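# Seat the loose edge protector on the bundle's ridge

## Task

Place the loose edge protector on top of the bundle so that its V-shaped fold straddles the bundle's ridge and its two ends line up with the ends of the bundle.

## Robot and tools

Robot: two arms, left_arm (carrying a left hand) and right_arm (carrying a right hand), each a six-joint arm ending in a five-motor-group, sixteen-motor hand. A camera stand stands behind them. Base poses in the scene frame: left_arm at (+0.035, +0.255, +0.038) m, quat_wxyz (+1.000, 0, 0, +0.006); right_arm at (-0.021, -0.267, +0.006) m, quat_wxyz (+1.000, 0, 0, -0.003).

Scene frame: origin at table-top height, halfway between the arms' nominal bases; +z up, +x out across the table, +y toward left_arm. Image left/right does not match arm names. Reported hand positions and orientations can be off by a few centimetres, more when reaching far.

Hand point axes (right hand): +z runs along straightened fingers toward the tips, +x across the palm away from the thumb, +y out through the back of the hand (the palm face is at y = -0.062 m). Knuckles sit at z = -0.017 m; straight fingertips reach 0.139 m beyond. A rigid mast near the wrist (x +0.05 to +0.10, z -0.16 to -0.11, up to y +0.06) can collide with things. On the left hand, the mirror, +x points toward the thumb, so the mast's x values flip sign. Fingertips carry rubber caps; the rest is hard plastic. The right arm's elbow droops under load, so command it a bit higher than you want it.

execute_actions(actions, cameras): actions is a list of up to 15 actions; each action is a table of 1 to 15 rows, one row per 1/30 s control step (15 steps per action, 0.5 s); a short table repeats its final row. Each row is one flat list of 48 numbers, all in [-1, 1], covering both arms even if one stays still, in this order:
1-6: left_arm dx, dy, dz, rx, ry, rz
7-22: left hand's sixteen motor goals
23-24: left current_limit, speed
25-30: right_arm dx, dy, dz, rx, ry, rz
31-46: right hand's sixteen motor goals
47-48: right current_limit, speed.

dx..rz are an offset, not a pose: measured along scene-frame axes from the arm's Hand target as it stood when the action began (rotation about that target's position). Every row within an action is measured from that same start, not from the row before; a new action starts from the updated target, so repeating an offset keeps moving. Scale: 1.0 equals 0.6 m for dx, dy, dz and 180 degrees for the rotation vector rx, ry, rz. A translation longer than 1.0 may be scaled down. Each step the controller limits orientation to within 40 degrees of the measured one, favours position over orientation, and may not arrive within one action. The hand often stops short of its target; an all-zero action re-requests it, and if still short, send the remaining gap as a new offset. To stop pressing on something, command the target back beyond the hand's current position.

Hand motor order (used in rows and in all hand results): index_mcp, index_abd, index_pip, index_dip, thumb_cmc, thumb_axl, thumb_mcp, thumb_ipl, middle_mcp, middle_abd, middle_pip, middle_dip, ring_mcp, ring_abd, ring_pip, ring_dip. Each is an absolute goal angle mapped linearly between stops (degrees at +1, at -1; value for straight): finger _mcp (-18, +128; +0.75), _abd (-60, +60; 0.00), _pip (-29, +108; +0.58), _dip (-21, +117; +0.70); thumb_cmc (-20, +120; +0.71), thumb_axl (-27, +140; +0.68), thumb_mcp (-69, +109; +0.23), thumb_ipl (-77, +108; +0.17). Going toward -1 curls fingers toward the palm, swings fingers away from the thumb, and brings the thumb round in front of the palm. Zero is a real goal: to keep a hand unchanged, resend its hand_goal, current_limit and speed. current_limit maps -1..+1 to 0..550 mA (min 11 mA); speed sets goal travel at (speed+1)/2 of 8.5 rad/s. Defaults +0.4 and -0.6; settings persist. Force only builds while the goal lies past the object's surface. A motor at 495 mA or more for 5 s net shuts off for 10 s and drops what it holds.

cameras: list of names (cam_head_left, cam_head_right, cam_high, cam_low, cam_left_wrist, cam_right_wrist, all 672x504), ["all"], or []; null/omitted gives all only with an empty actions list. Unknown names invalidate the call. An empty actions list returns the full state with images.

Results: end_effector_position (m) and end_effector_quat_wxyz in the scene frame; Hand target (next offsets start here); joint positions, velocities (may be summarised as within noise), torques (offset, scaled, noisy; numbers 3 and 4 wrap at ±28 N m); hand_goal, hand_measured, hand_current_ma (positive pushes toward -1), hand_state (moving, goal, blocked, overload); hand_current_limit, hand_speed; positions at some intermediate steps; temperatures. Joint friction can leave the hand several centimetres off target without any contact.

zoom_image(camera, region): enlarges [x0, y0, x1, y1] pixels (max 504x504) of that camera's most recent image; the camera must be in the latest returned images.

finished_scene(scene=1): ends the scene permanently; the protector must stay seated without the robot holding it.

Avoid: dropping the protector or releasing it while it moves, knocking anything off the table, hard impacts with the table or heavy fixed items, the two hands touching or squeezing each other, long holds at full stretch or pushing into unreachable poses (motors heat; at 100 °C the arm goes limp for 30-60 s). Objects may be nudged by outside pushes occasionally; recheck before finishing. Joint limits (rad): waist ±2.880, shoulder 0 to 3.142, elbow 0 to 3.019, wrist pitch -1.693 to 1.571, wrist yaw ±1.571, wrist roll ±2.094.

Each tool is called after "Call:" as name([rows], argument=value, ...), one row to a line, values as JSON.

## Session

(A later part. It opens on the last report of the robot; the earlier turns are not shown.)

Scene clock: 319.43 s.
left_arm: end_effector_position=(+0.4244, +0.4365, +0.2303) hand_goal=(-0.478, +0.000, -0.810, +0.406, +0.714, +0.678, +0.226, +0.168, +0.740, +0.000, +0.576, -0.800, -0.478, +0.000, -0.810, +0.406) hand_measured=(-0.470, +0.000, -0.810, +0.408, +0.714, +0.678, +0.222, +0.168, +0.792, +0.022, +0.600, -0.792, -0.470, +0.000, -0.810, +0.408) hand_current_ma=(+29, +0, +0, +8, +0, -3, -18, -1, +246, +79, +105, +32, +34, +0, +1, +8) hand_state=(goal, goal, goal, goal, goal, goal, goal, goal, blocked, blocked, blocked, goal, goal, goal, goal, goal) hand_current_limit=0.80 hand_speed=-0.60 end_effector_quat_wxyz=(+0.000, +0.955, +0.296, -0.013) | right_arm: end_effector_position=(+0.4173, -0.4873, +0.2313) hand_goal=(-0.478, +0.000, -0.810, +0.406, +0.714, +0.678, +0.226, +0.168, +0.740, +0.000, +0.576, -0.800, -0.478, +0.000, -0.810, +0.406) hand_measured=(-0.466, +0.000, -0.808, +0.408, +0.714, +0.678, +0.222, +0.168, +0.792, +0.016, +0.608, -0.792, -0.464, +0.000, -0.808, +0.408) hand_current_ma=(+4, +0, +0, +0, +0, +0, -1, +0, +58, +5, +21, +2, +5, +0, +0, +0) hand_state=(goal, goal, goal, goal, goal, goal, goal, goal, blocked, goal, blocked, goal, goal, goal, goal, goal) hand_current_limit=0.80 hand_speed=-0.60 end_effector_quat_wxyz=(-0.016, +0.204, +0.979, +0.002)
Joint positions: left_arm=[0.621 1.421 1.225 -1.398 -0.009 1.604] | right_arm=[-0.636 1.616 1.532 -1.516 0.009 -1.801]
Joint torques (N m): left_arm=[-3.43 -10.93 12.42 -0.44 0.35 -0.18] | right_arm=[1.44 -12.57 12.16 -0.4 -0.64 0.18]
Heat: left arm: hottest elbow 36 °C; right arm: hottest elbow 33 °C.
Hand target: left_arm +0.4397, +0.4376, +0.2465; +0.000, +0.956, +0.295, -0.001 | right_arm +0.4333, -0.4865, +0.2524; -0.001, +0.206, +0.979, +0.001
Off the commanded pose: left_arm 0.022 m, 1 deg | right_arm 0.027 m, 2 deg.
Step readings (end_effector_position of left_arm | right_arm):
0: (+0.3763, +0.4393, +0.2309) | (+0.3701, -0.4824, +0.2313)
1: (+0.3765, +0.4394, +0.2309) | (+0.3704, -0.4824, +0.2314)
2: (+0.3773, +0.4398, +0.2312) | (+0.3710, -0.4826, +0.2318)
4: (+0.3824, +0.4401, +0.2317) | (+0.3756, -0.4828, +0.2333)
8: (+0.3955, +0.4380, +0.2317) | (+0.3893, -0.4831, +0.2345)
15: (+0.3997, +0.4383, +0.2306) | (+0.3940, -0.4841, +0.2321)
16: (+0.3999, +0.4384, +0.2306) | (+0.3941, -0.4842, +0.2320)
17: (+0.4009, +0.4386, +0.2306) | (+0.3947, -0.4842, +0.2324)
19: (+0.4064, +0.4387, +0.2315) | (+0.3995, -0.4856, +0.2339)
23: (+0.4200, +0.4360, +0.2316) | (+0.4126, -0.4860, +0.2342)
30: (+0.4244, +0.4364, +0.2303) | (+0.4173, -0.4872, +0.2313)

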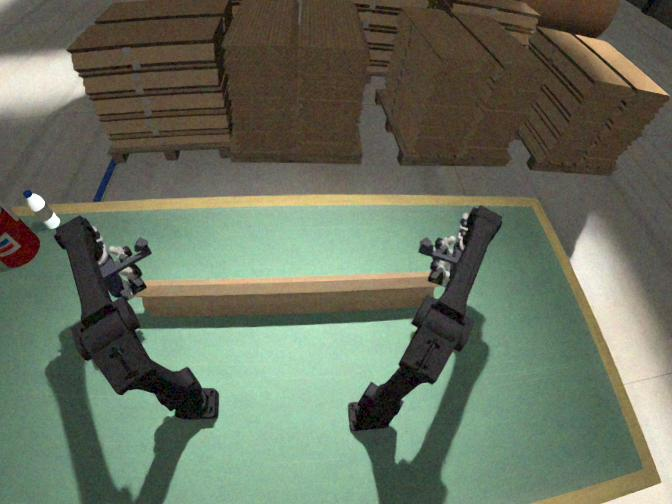

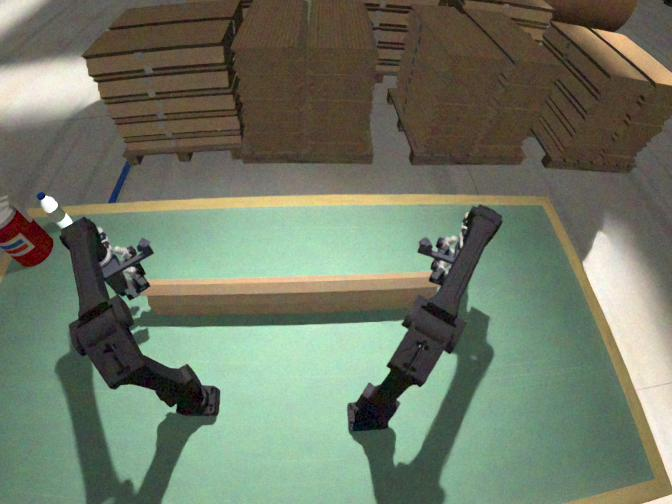

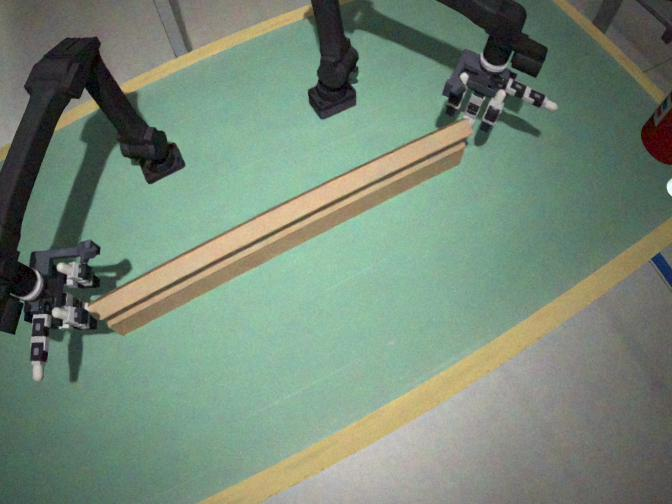

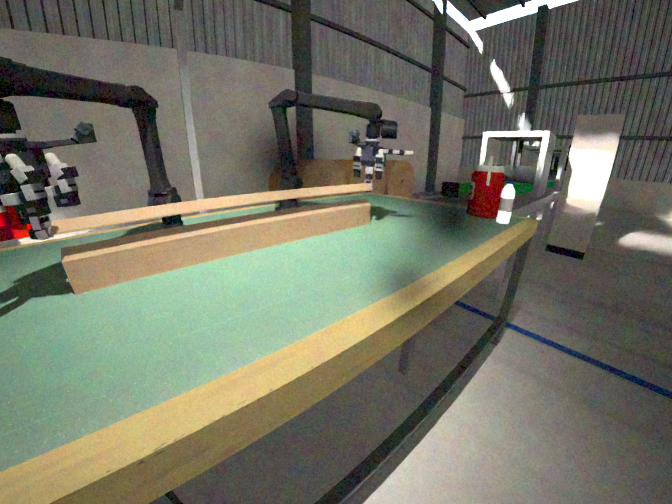

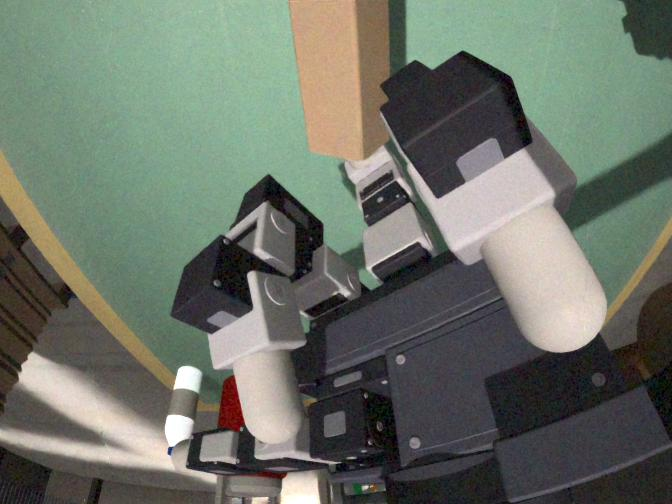

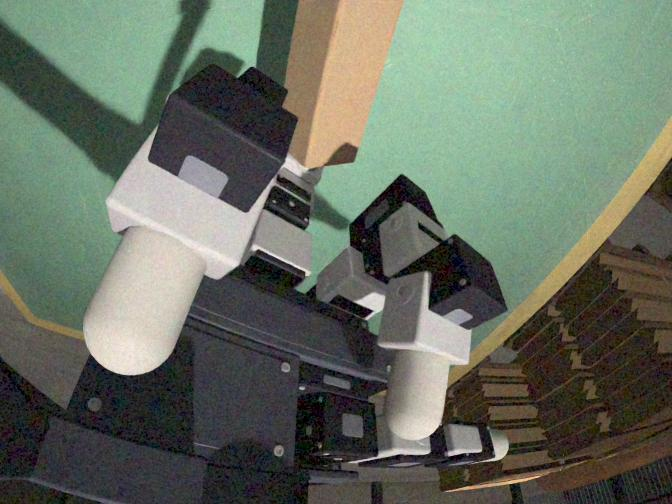

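Call:
execute_actions([
  [[-0.008,0.0,-0.035,0,0,0,-0.479,0,-0.81,0.406,0.714,0.678,0.226,0.168,0.74,0,0.576,-0.8,-0.479,0,-0.81,0.406,0.8,-0.6,-0.008,0,-0.038,0,0,0,-0.479,0,-0.81,0.406,0.714,0.678,0.226,0.168,0.74,0,0.576,-0.8,-0.479,0,-0.81,0.406,0.8,-0.6]],
  [[-0.008,0.0,-0.03,0,0,0,-0.479,0,-0.81,0.406,0.714,0.678,0.226,0.168,0.74,0,0.576,-0.8,-0.479,0,-0.81,0.406,0.8,-0.6,-0.008,0,-0.033,0,0,0,-0.479,0,-0.81,0.406,0.714,0.678,0.226,0.168,0.74,0,0.576,-0.8,-0.479,0,-0.81,0.406,0.8,-0.6]],
], cameras=["cam_high","cam_low","cam_left_wrist","cam_right_wrist"])

Call:
zoom_image(camera="cam_low", region=[0, 150, 400, 320])

Call:
zoom_image(camera="cam_high", region=[60, 90, 510, 390])

Scene clock: 324.83 s.
left_arm: end_effector_position=(+0.4311, +0.4410, +0.2159) hand_goal=(-0.478, +0.000, -0.810, +0.406, +0.714, +0.678, +0.226, +0.168, +0.740, +0.000, +0.576, -0.800, -0.478, +0.000, -0.810, +0.406) hand_measured=(-0.470, +0.000, -0.810, +0.408, +0.714, +0.678, +0.222, +0.168, +0.762, +0.010, +0.590, -0.792, -0.470, +0.000, -0.810, +0.408) hand_current_ma=(+29, +0, +0, +8, +0, -3, -18, -1, +97, +35, +60, +32, +34, +0, +1, +8) hand_state=(goal, goal, goal, goal, goal, goal, goal, goal, blocked, goal, goal, goal, goal, goal, goal, goal) hand_current_limit=0.80 hand_speed=-0.60 end_effector_quat_wxyz=(-0.006, +0.955, +0.296, +0.006) | right_arm: end_effector_position=(+0.4232, -0.4908, +0.2144) hand_goal=(-0.478, +0.000, -0.810, +0.406, +0.714, +0.678, +0.226, +0.168, +0.740, +0.000, +0.576, -0.800, -0.478, +0.000, -0.810, +0.406) hand_measured=(-0.466, +0.000, -0.808, +0.408, +0.714, +0.678, +0.222, +0.168, +0.762, +0.008, +0.594, -0.792, -0.464, +0.000, -0.808, +0.408) hand_current_ma=(+4, +0, +0, +0, +0, +0, -1, +0, +12, +2, +8, +2, +5, +0, +0, +0) hand_state=(goal, goal, goal, goal, goal, goal, goal, goal, blocked, goal, goal, goal, goal, goal, goal, goal) hand_current_limit=0.80 hand_speed=-0.60 end_effector_quat_wxyz=(+0.001, +0.204, +0.979, -0.003)
Joint positions: left_arm=[0.621 1.425 1.189 -1.318 -0.007 1.603] | right_arm=[-0.636 1.616 1.486 -1.436 0.005 -1.801]
Joint torques (N m): left_arm=[-2.43 -11.22 6.87 0.66 0.25 -0.08] | right_arm=[0.56 -13.1 6.83 0.73 -0.46 0.06]
Heat: left arm: hottest elbow 35 °C; right arm: hottest elbow 33 °C.
Hand target: left_arm +0.4301, +0.4376, +0.2076; +0.000, +0.956, +0.295, -0.001 | right_arm +0.4237, -0.4865, +0.2099; -0.001, +0.206, +0.979, +0.001
Off the commanded pose: left_arm 0.009 m, 1 deg | right_arm 0.006 m, 1 deg.
Step readings (end_effector_position of left_arm | right_arm):
0: (+0.4245, +0.4365, +0.2303) | (+0.4173, -0.4873, +0.2313)
1: (+0.4245, +0.4365, +0.2303) | (+0.4173, -0.4873, +0.2313)
2: (+0.4245, +0.4365, +0.2303) | (+0.4173, -0.4873, +0.2313)
4: (+0.4262, +0.4378, +0.2304) | (+0.4181, -0.4878, +0.2313)
8: (+0.4291, +0.4399, +0.2307) | (+0.4212, -0.4897, +0.2314)
15: (+0.4304, +0.4408, +0.2308) | (+0.4222, -0.4904, +0.2314)
16: (+0.4305, +0.4409, +0.2308) | (+0.4224, -0.4905, +0.2315)
17: (+0.4310, +0.4411, +0.2302) | (+0.4230, -0.4908, +0.2308)
19: (+0.4320, +0.4416, +0.2270) | (+0.4242, -0.4915, +0.2270)
23: (+0.4305, +0.4405, +0.2183) | (+0.4224, -0.4902, +0.2164)
30: (+0.4310, +0.4409, +0.2159) | (+0.4231, -0.4907, +0.2144)
Images, in order (width x height): cam_high 672x504, cam_low 672x504, cam_left_wrist 672x504, cam_right_wrist 672x504.

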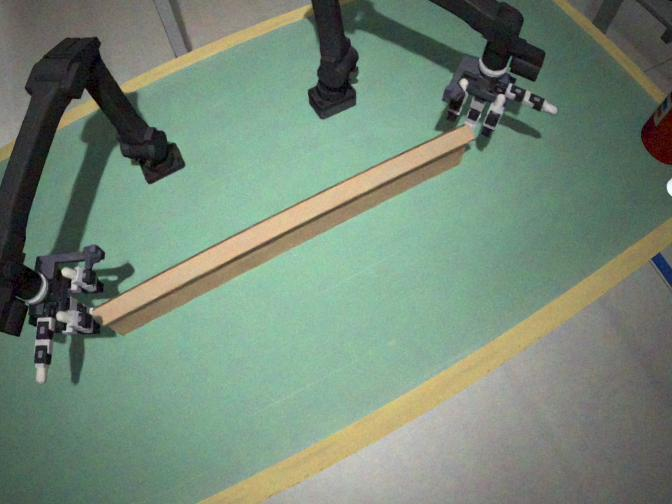

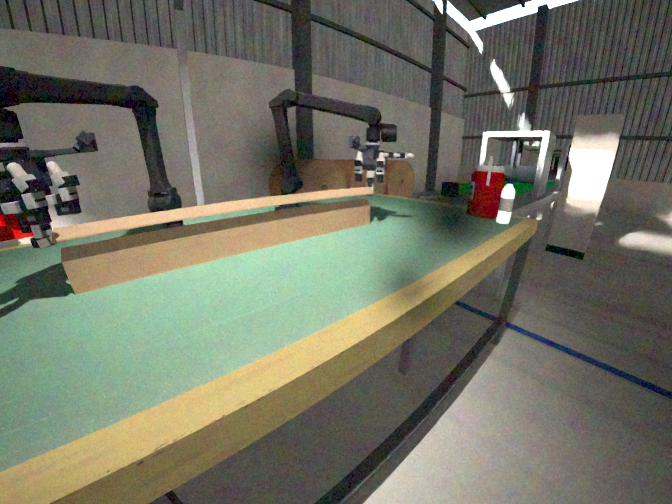

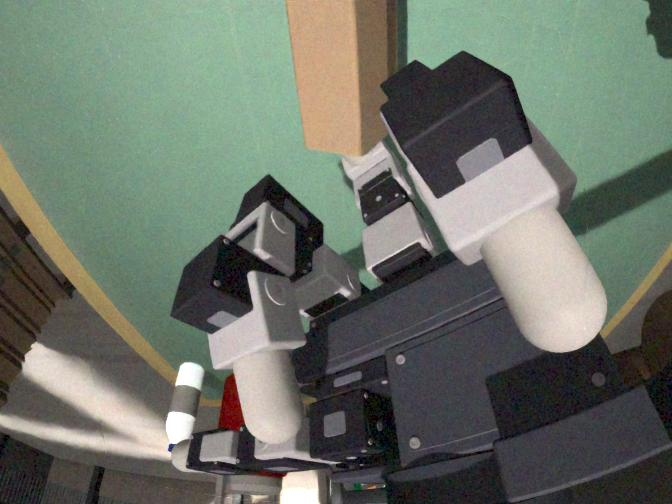

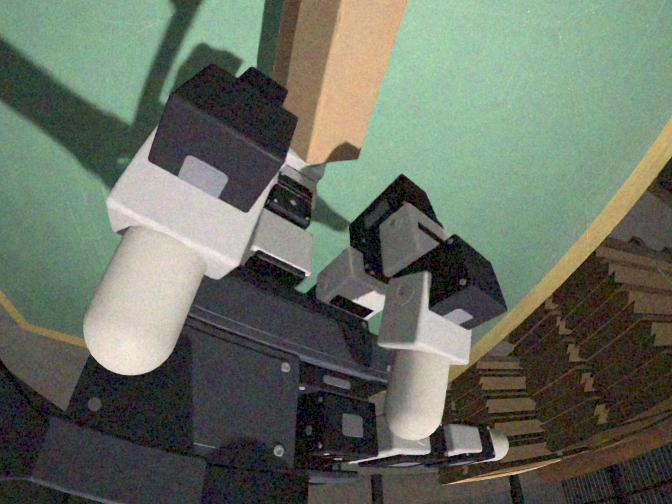

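Scaled by 1.260.

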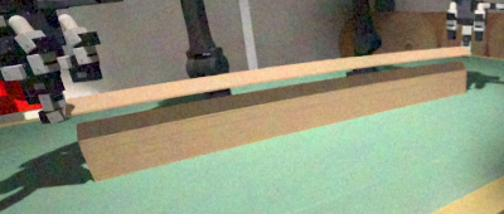

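Scaled by 1.120.

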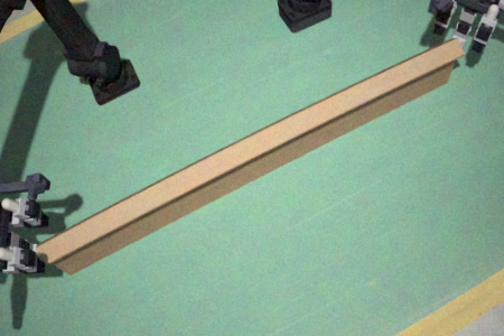

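Call:
zoom_image(camera="cam_left_wrist", region=[230, 20, 430, 220])

Call:
zoom_image(camera="cam_right_wrist", region=[250, 20, 450, 220])

Call:
zoom_image(camera="cam_high", region=[60, 250, 210, 370])

Call:
zoom_image(camera="cam_high", region=[380, 80, 530, 200])

Scaled by 2.520 from the camera's 672x504 image, which has a finer 960x720 frame.

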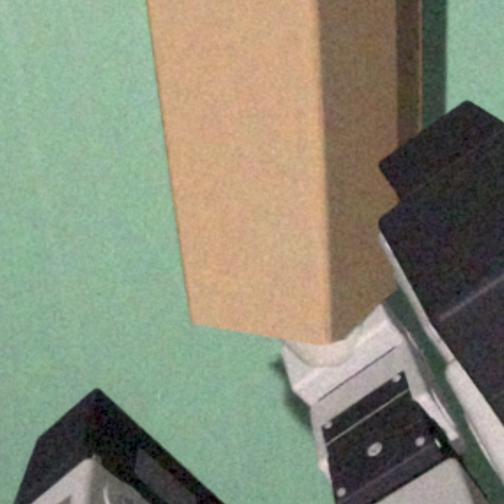

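Scaled by 2.520 from the camera's 672x504 image, which has a finer 960x720 frame.

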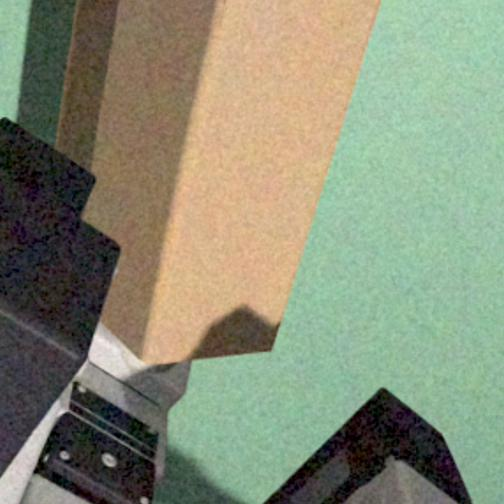

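Scaled by 3.360.

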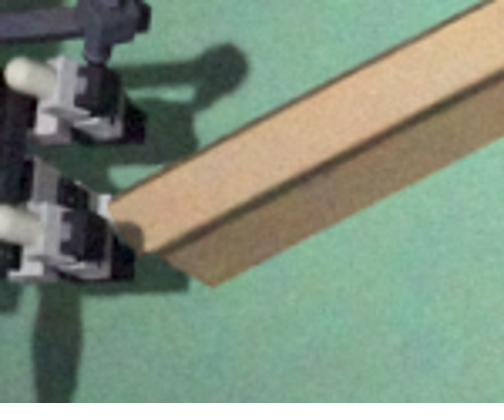

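Scaled by 3.360.

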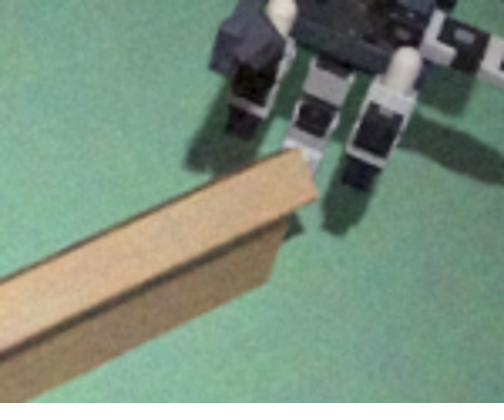

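Call:
execute_actions([
  [[-0.02,0.0,-0.005,0,0,0,-0.479,0,-0.81,0.406,0.714,0.678,0.226,0.168,0.74,0,0.576,-0.8,-0.479,0,-0.81,0.406,0.8,-0.6,-0.02,0,-0.005,0,0,0,-0.479,0,-0.81,0.406,0.714,0.678,0.226,0.168,0.74,0,0.576,-0.8,-0.479,0,-0.81,0.406,0.8,-0.6]],
  [[0,0.0,-0.02,0,0,0,-0.479,0,-0.81,0.406,0.714,0.678,0.226,0.168,0.74,0,0.576,-0.8,-0.479,0,-0.81,0.406,0.8,-0.6,0,0,-0.02,0,0,0,-0.479,0,-0.81,0.406,0.714,0.678,0.226,0.168,0.74,0,0.576,-0.8,-0.479,0,-0.81,0.406,0.8,-0.6]],
], cameras=["cam_high","cam_low","cam_left_wrist","cam_right_wrist"])

Call:
zoom_image(camera="cam_high", region=[60, 250, 210, 370])

Call:
zoom_image(camera="cam_high", region=[380, 80, 530, 200])

Call:
zoom_image(camera="cam_left_wrist", region=[230, 20, 430, 220])

Call:
zoom_image(camera="cam_right_wrist", region=[250, 20, 450, 220])

Scene clock: 347.03 s.
left_arm: end_effector_position=(+0.4217, +0.4412, +0.1961) hand_goal=(-0.478, +0.000, -0.810, +0.406, +0.714, +0.678, +0.226, +0.168, +0.740, +0.000, +0.576, -0.800, -0.478, +0.000, -0.810, +0.406) hand_measured=(-0.470, +0.000, -0.810, +0.408, +0.714, +0.678, +0.222, +0.168, +0.766, +0.010, +0.590, -0.794, -0.470, +0.000, -0.810, +0.408) hand_current_ma=(+29, +0, +0, +8, +0, -3, -18, -1, +114, +35, +60, +24, +34, +0, +1, +8) hand_state=(goal, goal, goal, goal, goal, goal, goal, goal, blocked, goal, goal, goal, goal, goal, goal, goal) hand_current_limit=0.80 hand_speed=-0.60 end_effector_quat_wxyz=(-0.005, +0.954, +0.298, +0.002) | right_arm: end_effector_position=(+0.4154, -0.4906, +0.1978) hand_goal=(-0.478, +0.000, -0.810, +0.406, +0.714, +0.678, +0.226, +0.168, +0.740, +0.000, +0.576, -0.800, -0.478, +0.000, -0.810, +0.406) hand_measured=(-0.466, +0.000, -0.808, +0.408, +0.714, +0.678, +0.222, +0.168, +0.766, +0.008, +0.594, -0.798, -0.464, +0.000, -0.808, +0.408) hand_current_ma=(+4, +0, +0, +0, +0, +0, -1, +0, +17, +1, +8, +0, +5, +0, +0, +0) hand_state=(goal, goal, goal, goal, goal, goal, goal, goal, blocked, goal, goal, goal, goal, goal, goal, goal) hand_current_limit=0.80 hand_speed=-0.60 end_effector_quat_wxyz=(+0.000, +0.209, +0.978, -0.003)
Joint positions: left_arm=[0.635 1.425 1.135 -1.275 -0.008 1.612] | right_arm=[-0.645 1.606 1.43 -1.392 0.006 -1.801]
Joint torques (N m): left_arm=[-2.26 -11.87 6.61 0.57 0.28 -0.01] | right_arm=[0.03 -13.45 6.38 0.72 -0.48 -0.08]
Heat: left arm: hottest elbow 33 °C; right arm: hottest elbow 30 °C.
Hand target: left_arm +0.4181, +0.4375, +0.1925; -0.001, +0.956, +0.295, -0.001 | right_arm +0.4118, -0.4865, +0.1949; -0.001, +0.206, +0.979, +0.001
Off the commanded pose: left_arm 0.006 m, 1 deg | right_arm 0.006 m, 1 deg.
Step readings (end_effector_position of left_arm | right_arm):
0: (+0.4311, +0.4410, +0.2159) | (+0.4232, -0.4908, +0.2144)
1: (+0.4310, +0.4409, +0.2157) | (+0.4232, -0.4907, +0.2143)
2: (+0.4309, +0.4408, +0.2150) | (+0.4230, -0.4906, +0.2135)
4: (+0.4289, +0.4399, +0.2117) | (+0.4215, -0.4895, +0.2107)
8: (+0.4235, +0.4409, +0.2054) | (+0.4169, -0.4896, +0.2044)
15: (+0.4215, +0.4410, +0.2038) | (+0.4147, -0.4898, +0.2031)
16: (+0.4217, +0.4411, +0.2038) | (+0.4148, -0.4899, +0.2033)
17: (+0.4220, +0.4414, +0.2035) | (+0.4150, -0.4900, +0.2032)
19: (+0.4220, +0.4414, +0.2010) | (+0.4150, -0.4901, +0.2015)
23: (+0.4209, +0.4406, +0.1962) | (+0.4148, -0.4899, +0.1974)
30: (+0.4217, +0.4411, +0.1961) | (+0.4154, -0.4906, +0.1978)
Images, in order (width x height): cam_high 672x504, cam_low 672x504, cam_left_wrist 672x504, cam_right_wrist 672x504.

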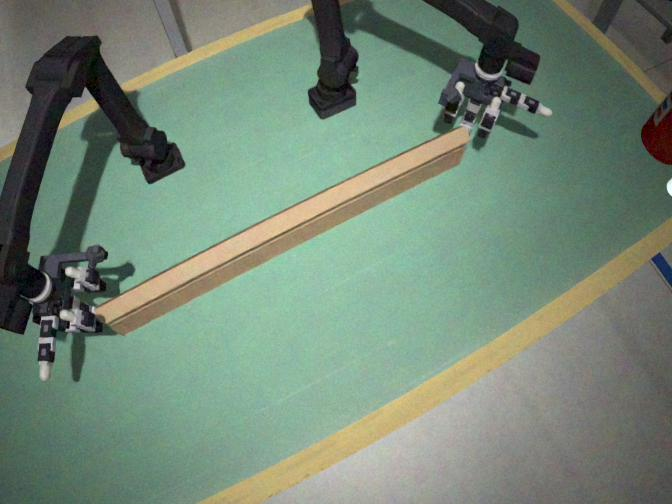

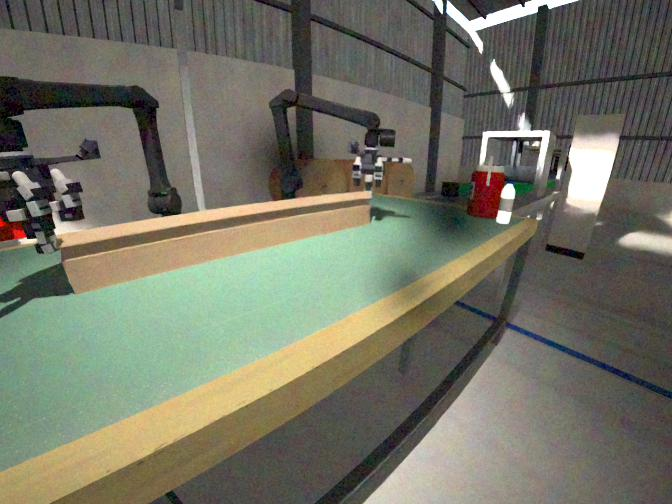

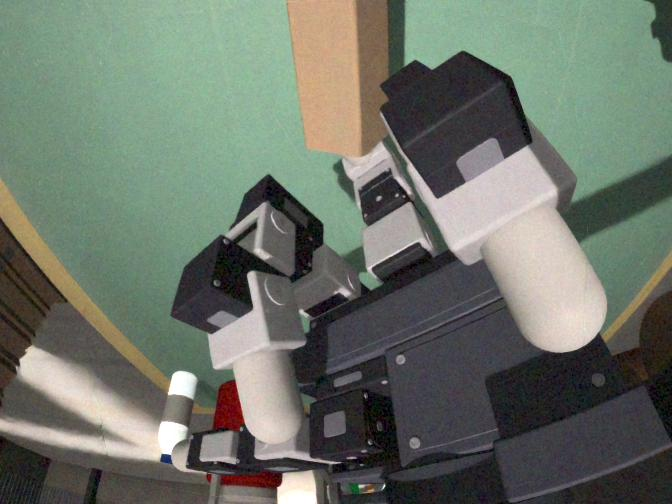

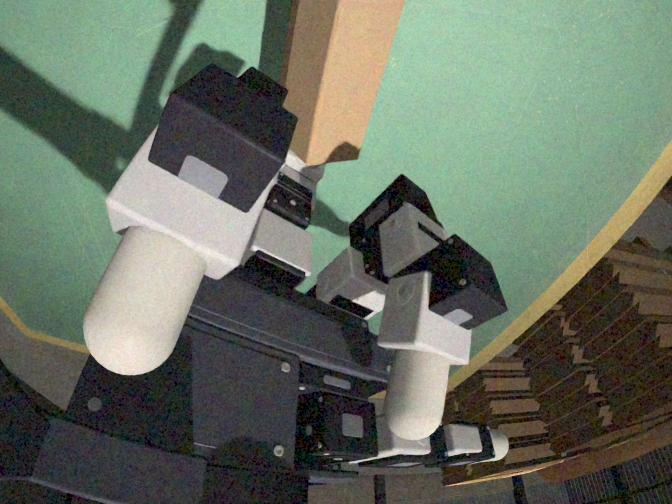

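Scaled by 3.360.

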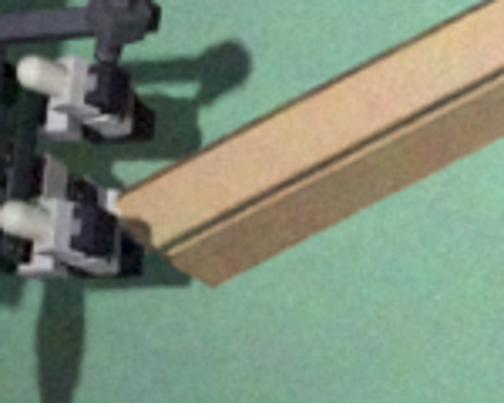

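Scaled by 3.360.

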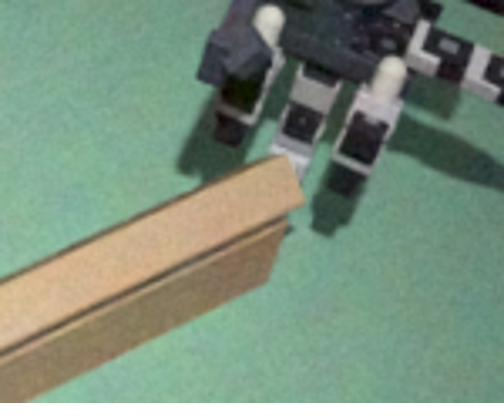

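Scaled by 2.520 from the camera's 672x504 image, which has a finer 960x720 frame.

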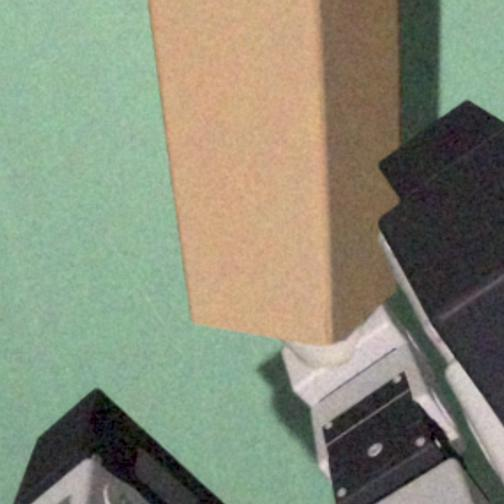

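Scaled by 2.520 from the camera's 672x504 image, which has a finer 960x720 frame.

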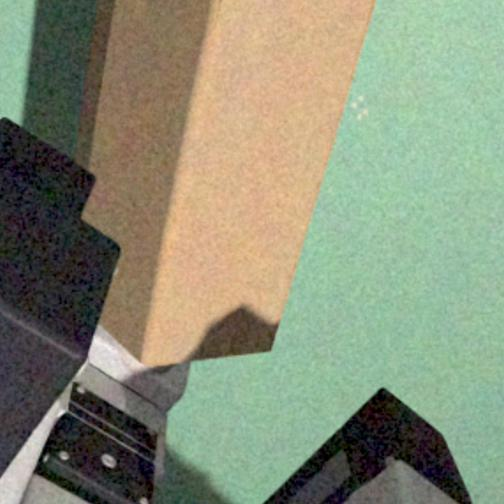

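Call:
execute_actions([
  [[-0.0125,0.0,-0.012,0,0,0,-0.479,0,-0.81,0.406,0.714,0.678,0.226,0.168,0.74,0,0.576,-0.8,-0.479,0,-0.81,0.406,0.8,-0.6,-0.0125,0,-0.018,0,0,0,-0.479,0,-0.81,0.406,0.714,0.678,0.226,0.168,0.74,0,0.576,-0.8,-0.479,0,-0.81,0.406,0.8,-0.6]],
], cameras=["cam_high","cam_low","cam_left_wrist","cam_right_wrist"])

Call:
zoom_image(camera="cam_high", region=[60, 250, 210, 370])

Call:
zoom_image(camera="cam_high", region=[380, 80, 530, 200])

Call:
zoom_image(camera="cam_low", region=[20, 180, 180, 310])

Call:
zoom_image(camera="cam_low", region=[300, 150, 420, 250])

Call:
zoom_image(camera="cam_right_wrist", region=[250, 20, 450, 220])

Scene clock: 354.73 s.
left_arm: end_effector_position=(+0.4176, +0.4417, +0.1934) hand_goal=(-0.478, +0.000, -0.810, +0.406, +0.714, +0.678, +0.226, +0.168, +0.740, +0.000, +0.576, -0.800, -0.478, +0.000, -0.810, +0.406) hand_measured=(-0.470, +0.000, -0.810, +0.408, +0.714, +0.678, +0.222, +0.168, +0.748, +0.010, +0.574, -0.808, -0.470, +0.000, -0.810, +0.408) hand_current_ma=(+29, +0, +0, +8, +0, -3, -18, -1, +36, +35, -5, -32, +34, +0, +1, +8) hand_state=(goal, goal, goal, goal, goal, goal, goal, goal, goal, goal, goal, goal, goal, goal, goal, goal) hand_current_limit=0.80 hand_speed=-0.60 end_effector_quat_wxyz=(-0.007, +0.955, +0.297, +0.007) | right_arm: end_effector_position=(+0.4117, -0.4911, +0.1956) hand_goal=(-0.478, +0.000, -0.810, +0.406, +0.714, +0.678, +0.226, +0.168, +0.740, +0.000, +0.576, -0.800, -0.478, +0.000, -0.810, +0.406) hand_measured=(-0.466, +0.000, -0.808, +0.408, +0.714, +0.678, +0.222, +0.168, +0.754, +0.010, +0.576, -0.806, -0.464, +0.000, -0.808, +0.408) hand_current_ma=(+4, +0, +0, +0, +0, +0, -1, +0, +6, +2, +0, -1, +5, +0, +0, +0) hand_state=(goal, goal, goal, goal, goal, goal, goal, goal, goal, goal, goal, goal, goal, goal, goal, goal) hand_current_limit=0.80 hand_speed=-0.60 end_effector_quat_wxyz=(+0.010, +0.211, +0.977, -0.008)
Joint positions: left_arm=[0.643 1.413 1.115 -1.255 -0.008 1.623] | right_arm=[-0.65 1.586 1.399 -1.36 0.006 -1.802]
Joint torques (N m): left_arm=[-2.02 -11.34 6 0.66 0.28 -0.01] | right_arm=[-0.32 -12.34 5.75 0.73 -0.48 -0.15]
Heat: left arm: hottest elbow 32 °C; right arm: hottest elbow 30 °C.
Hand target: left_arm +0.4105, +0.4375, +0.1854; -0.001, +0.956, +0.295, -0.001 | right_arm +0.4043, -0.4865, +0.1842; -0.001, +0.206, +0.979, +0.001
Off the commanded pose: left_arm 0.012 m, 1 deg | right_arm 0.014 m, 2 deg.
Step readings (end_effector_position of left_arm | right_arm):
0: (+0.4217, +0.4412, +0.1961) | (+0.4154, -0.4906, +0.1978)
1: (+0.4217, +0.4412, +0.1959) | (+0.4154, -0.4906, +0.1975)
2: (+0.4216, +0.4410, +0.1954) | (+0.4152, -0.4904, +0.1967)
4: (+0.4204, +0.4411, +0.1939) | (+0.4140, -0.4907, +0.1962)
8: (+0.4180, +0.4417, +0.1936) | (+0.4119, -0.4906, +0.1959)
15: (+0.4177, +0.4418, +0.1932) | (+0.4116, -0.4911, +0.1955)
Images, in order (width x height): cam_high 672x504, cam_low 672x504, cam_left_wrist 672x504, cam_right_wrist 672x504.

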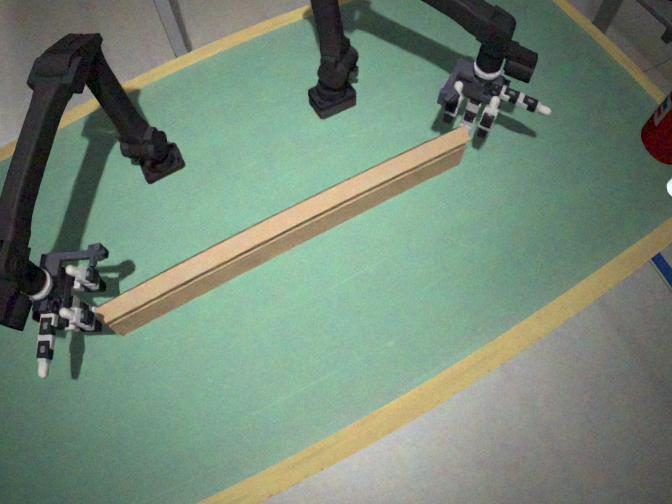

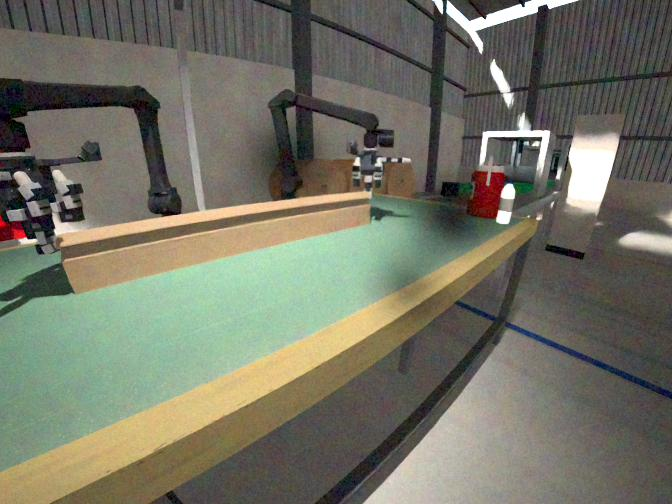

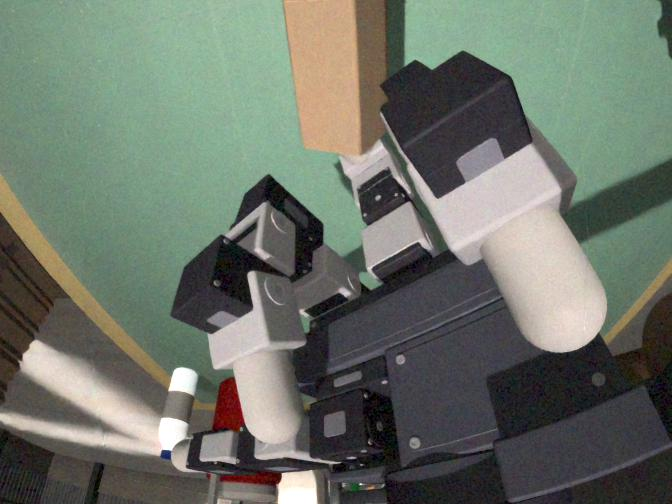

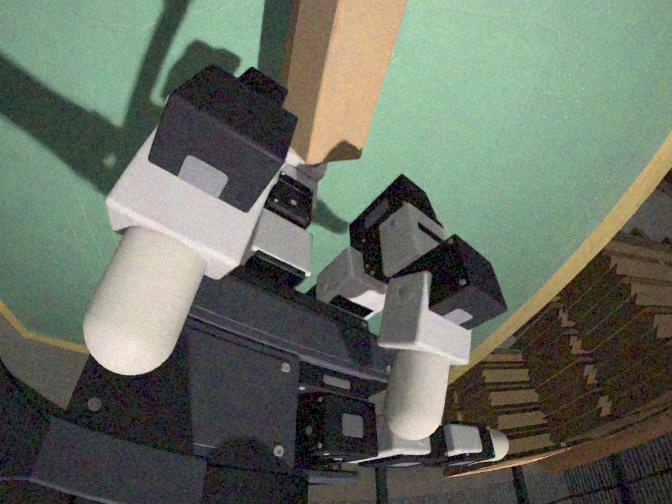

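Scaled by 3.360.

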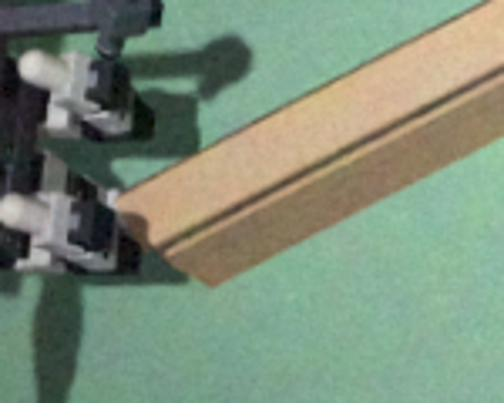

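Scaled by 3.360.

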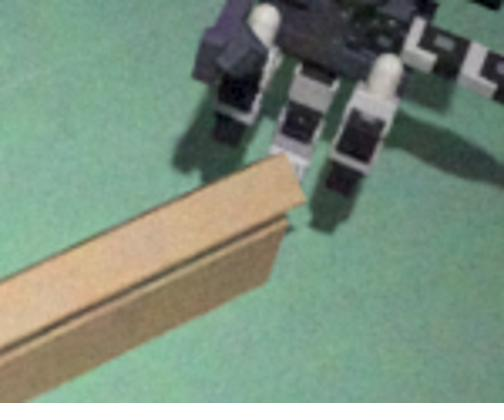

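Scaled by 3.150.

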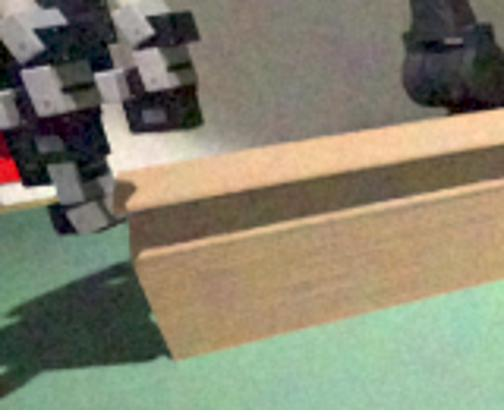

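Scaled by 4.200.

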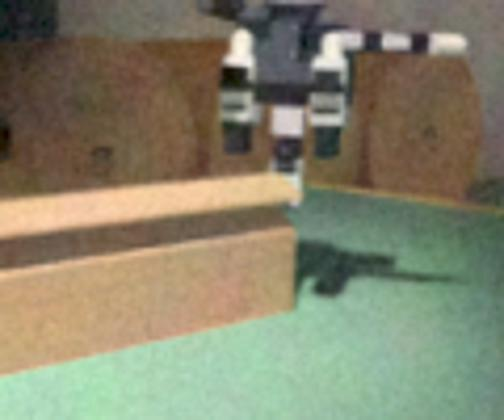

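Scaled by 2.520 from the camera's 672x504 image, which has a finer 960x720 frame.

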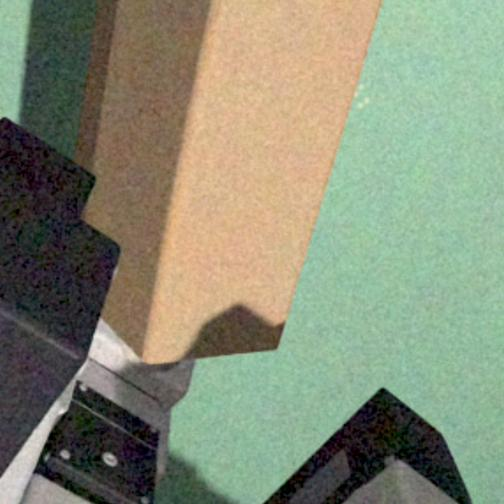

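Call:
execute_actions([
  [[-0.006,0.022,0.004,0,0,0,-0.479,0,-0.81,0.406,0.714,0.678,0.226,0.168,0.74,0,0.576,-0.8,-0.479,0,-0.81,0.406,0.8,-0.6,-0.004,-0.024,0.008,0,0,0,-0.479,0,-0.81,0.406,0.714,0.678,0.226,0.168,0.74,0,0.576,-0.8,-0.479,0,-0.81,0.406,0.8,-0.6]],
], cameras=["cam_high","cam_low","cam_left_wrist","cam_right_wrist"])

Call:
zoom_image(camera="cam_left_wrist", region=[230, 20, 430, 220])

Call:
zoom_image(camera="cam_right_wrist", region=[250, 20, 450, 220])

Call:
zoom_image(camera="cam_low", region=[20, 180, 180, 310])

Scene clock: 368.87 s.
left_arm: end_effector_position=(+0.4108, +0.4499, +0.1938) hand_goal=(-0.478, +0.000, -0.810, +0.406, +0.714, +0.678, +0.226, +0.168, +0.740, +0.000, +0.576, -0.800, -0.478, +0.000, -0.810, +0.406) hand_measured=(-0.470, +0.000, -0.810, +0.408, +0.714, +0.678, +0.222, +0.168, +0.738, +0.002, +0.576, -0.798, -0.470, +0.000, -0.810, +0.408) hand_current_ma=(+29, +0, +0, +8, +0, -3, -18, -1, -6, +7, +1, +8, +34, +0, +1, +8) hand_state=(goal, goal, goal, goal, goal, goal, goal, goal, goal, goal, goal, goal, goal, goal, goal, goal) hand_current_limit=0.80 hand_speed=-0.60 end_effector_quat_wxyz=(-0.004, +0.955, +0.296, +0.008) | right_arm: end_effector_position=(+0.4048, -0.4989, +0.1940) hand_goal=(-0.478, +0.000, -0.810, +0.406, +0.714, +0.678, +0.226, +0.168, +0.740, +0.000, +0.576, -0.800, -0.478, +0.000, -0.810, +0.406) hand_measured=(-0.466, +0.000, -0.808, +0.408, +0.714, +0.678, +0.222, +0.168, +0.734, +0.002, +0.572, -0.802, -0.464, +0.000, -0.808, +0.408) hand_current_ma=(+4, +0, +0, +0, +0, +0, -1, +0, -1, +0, +0, +0, +5, +0, +0, +0) hand_state=(goal, goal, goal, goal, goal, goal, goal, goal, goal, goal, goal, goal, goal, goal, goal, goal) hand_current_limit=0.80 hand_speed=-0.60 end_effector_quat_wxyz=(+0.008, +0.210, +0.978, -0.004)
Joint positions: left_arm=[0.672 1.413 1.115 -1.255 -0.002 1.655] | right_arm=[-0.674 1.59 1.399 -1.362 0 -1.828]
Joint torques (N m): left_arm=[-1.73 -10.23 7.42 0.23 0.11 0.02] | right_arm=[-0.56 -11.63 7.94 0.23 -0.25 -0.22]
Heat: left arm: hottest elbow 31 °C; right arm: hottest elbow 29 °C.
Hand target: left_arm +0.4069, +0.4508, +0.1879; -0.001, +0.956, +0.295, -0.001 | right_arm +0.4019, -0.5009, +0.1890; -0.001, +0.206, +0.979, +0.001
Off the commanded pose: left_arm 0.007 m, 1 deg | right_arm 0.006 m, 1 deg.
Step readings (end_effector_position of left_arm | right_arm):
0: (+0.4176, +0.4417, +0.1934) | (+0.4116, -0.4911, +0.1956)
1: (+0.4175, +0.4418, +0.1934) | (+0.4116, -0.4911, +0.1956)
2: (+0.4172, +0.4422, +0.1934) | (+0.4111, -0.4917, +0.1957)
4: (+0.4158, +0.4441, +0.1937) | (+0.4099, -0.4933, +0.1959)
8: (+0.4127, +0.4484, +0.1938) | (+0.4073, -0.4970, +0.1958)
15: (+0.4110, +0.4500, +0.1938) | (+0.4048, -0.4990, +0.1940)
Images, in order (width x height): cam_high 672x504, cam_low 672x504, cam_left_wrist 672x504, cam_right_wrist 672x504.

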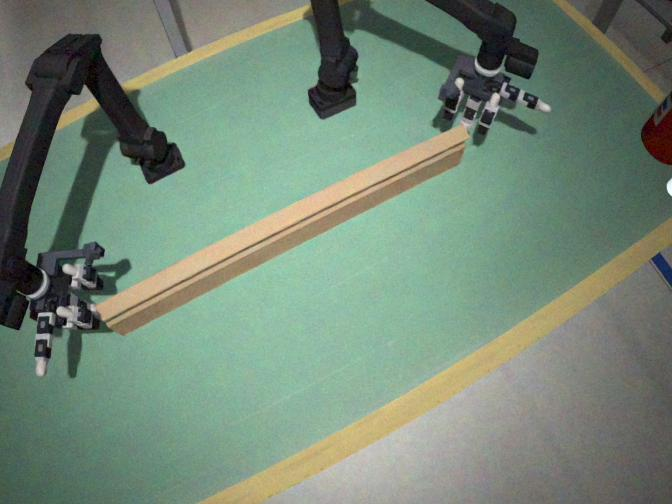

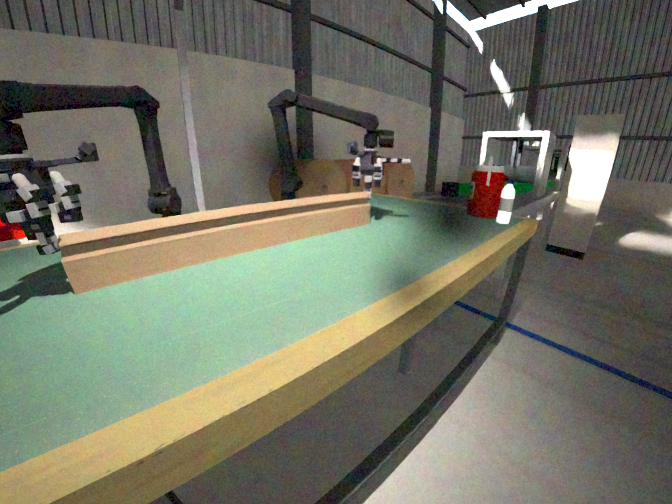

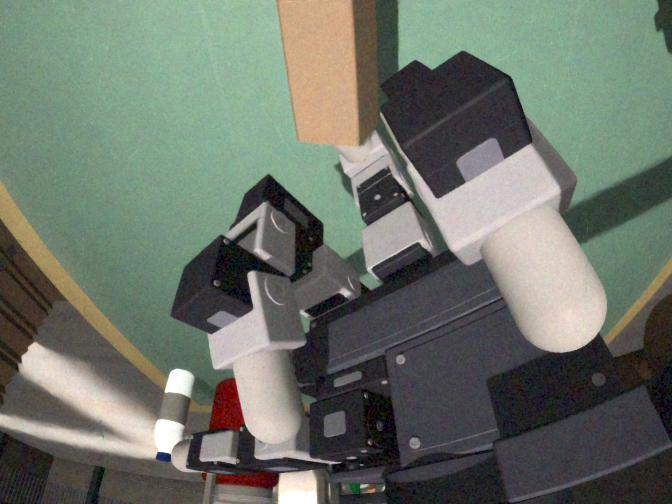

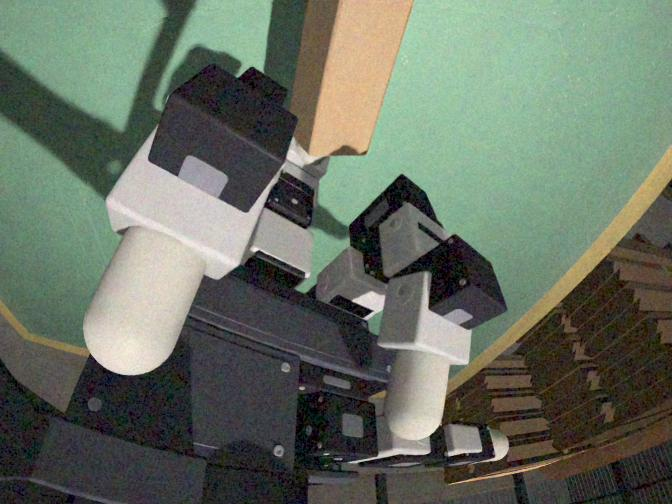

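Scaled by 2.520 from the camera's 672x504 image, which has a finer 960x720 frame.

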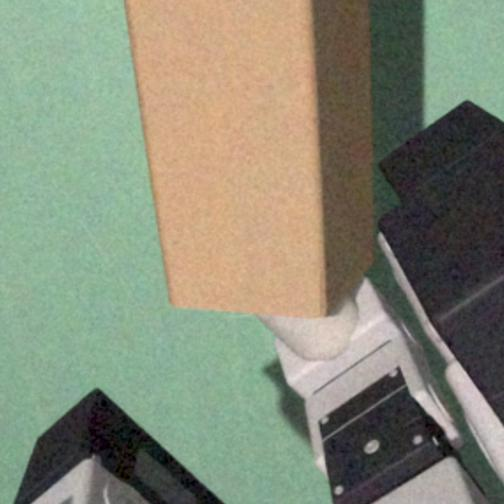

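Scaled by 2.520 from the camera's 672x504 image, which has a finer 960x720 frame.

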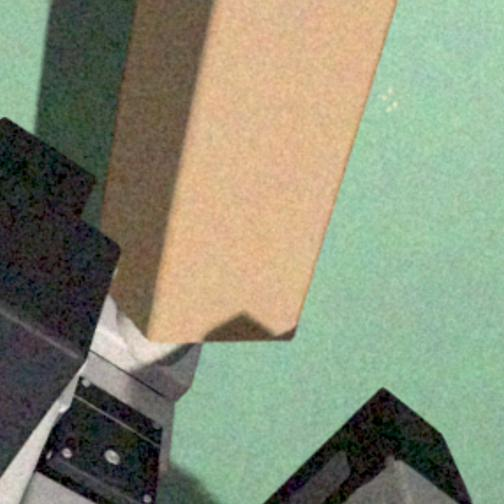

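Scaled by 3.150.

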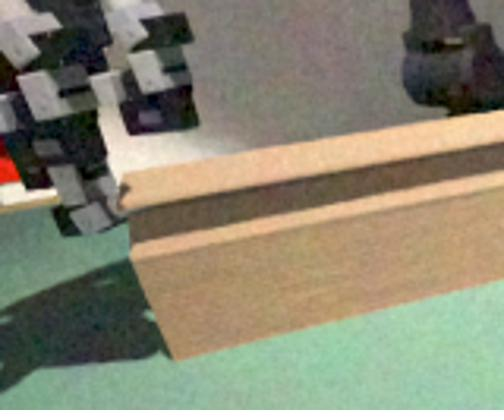

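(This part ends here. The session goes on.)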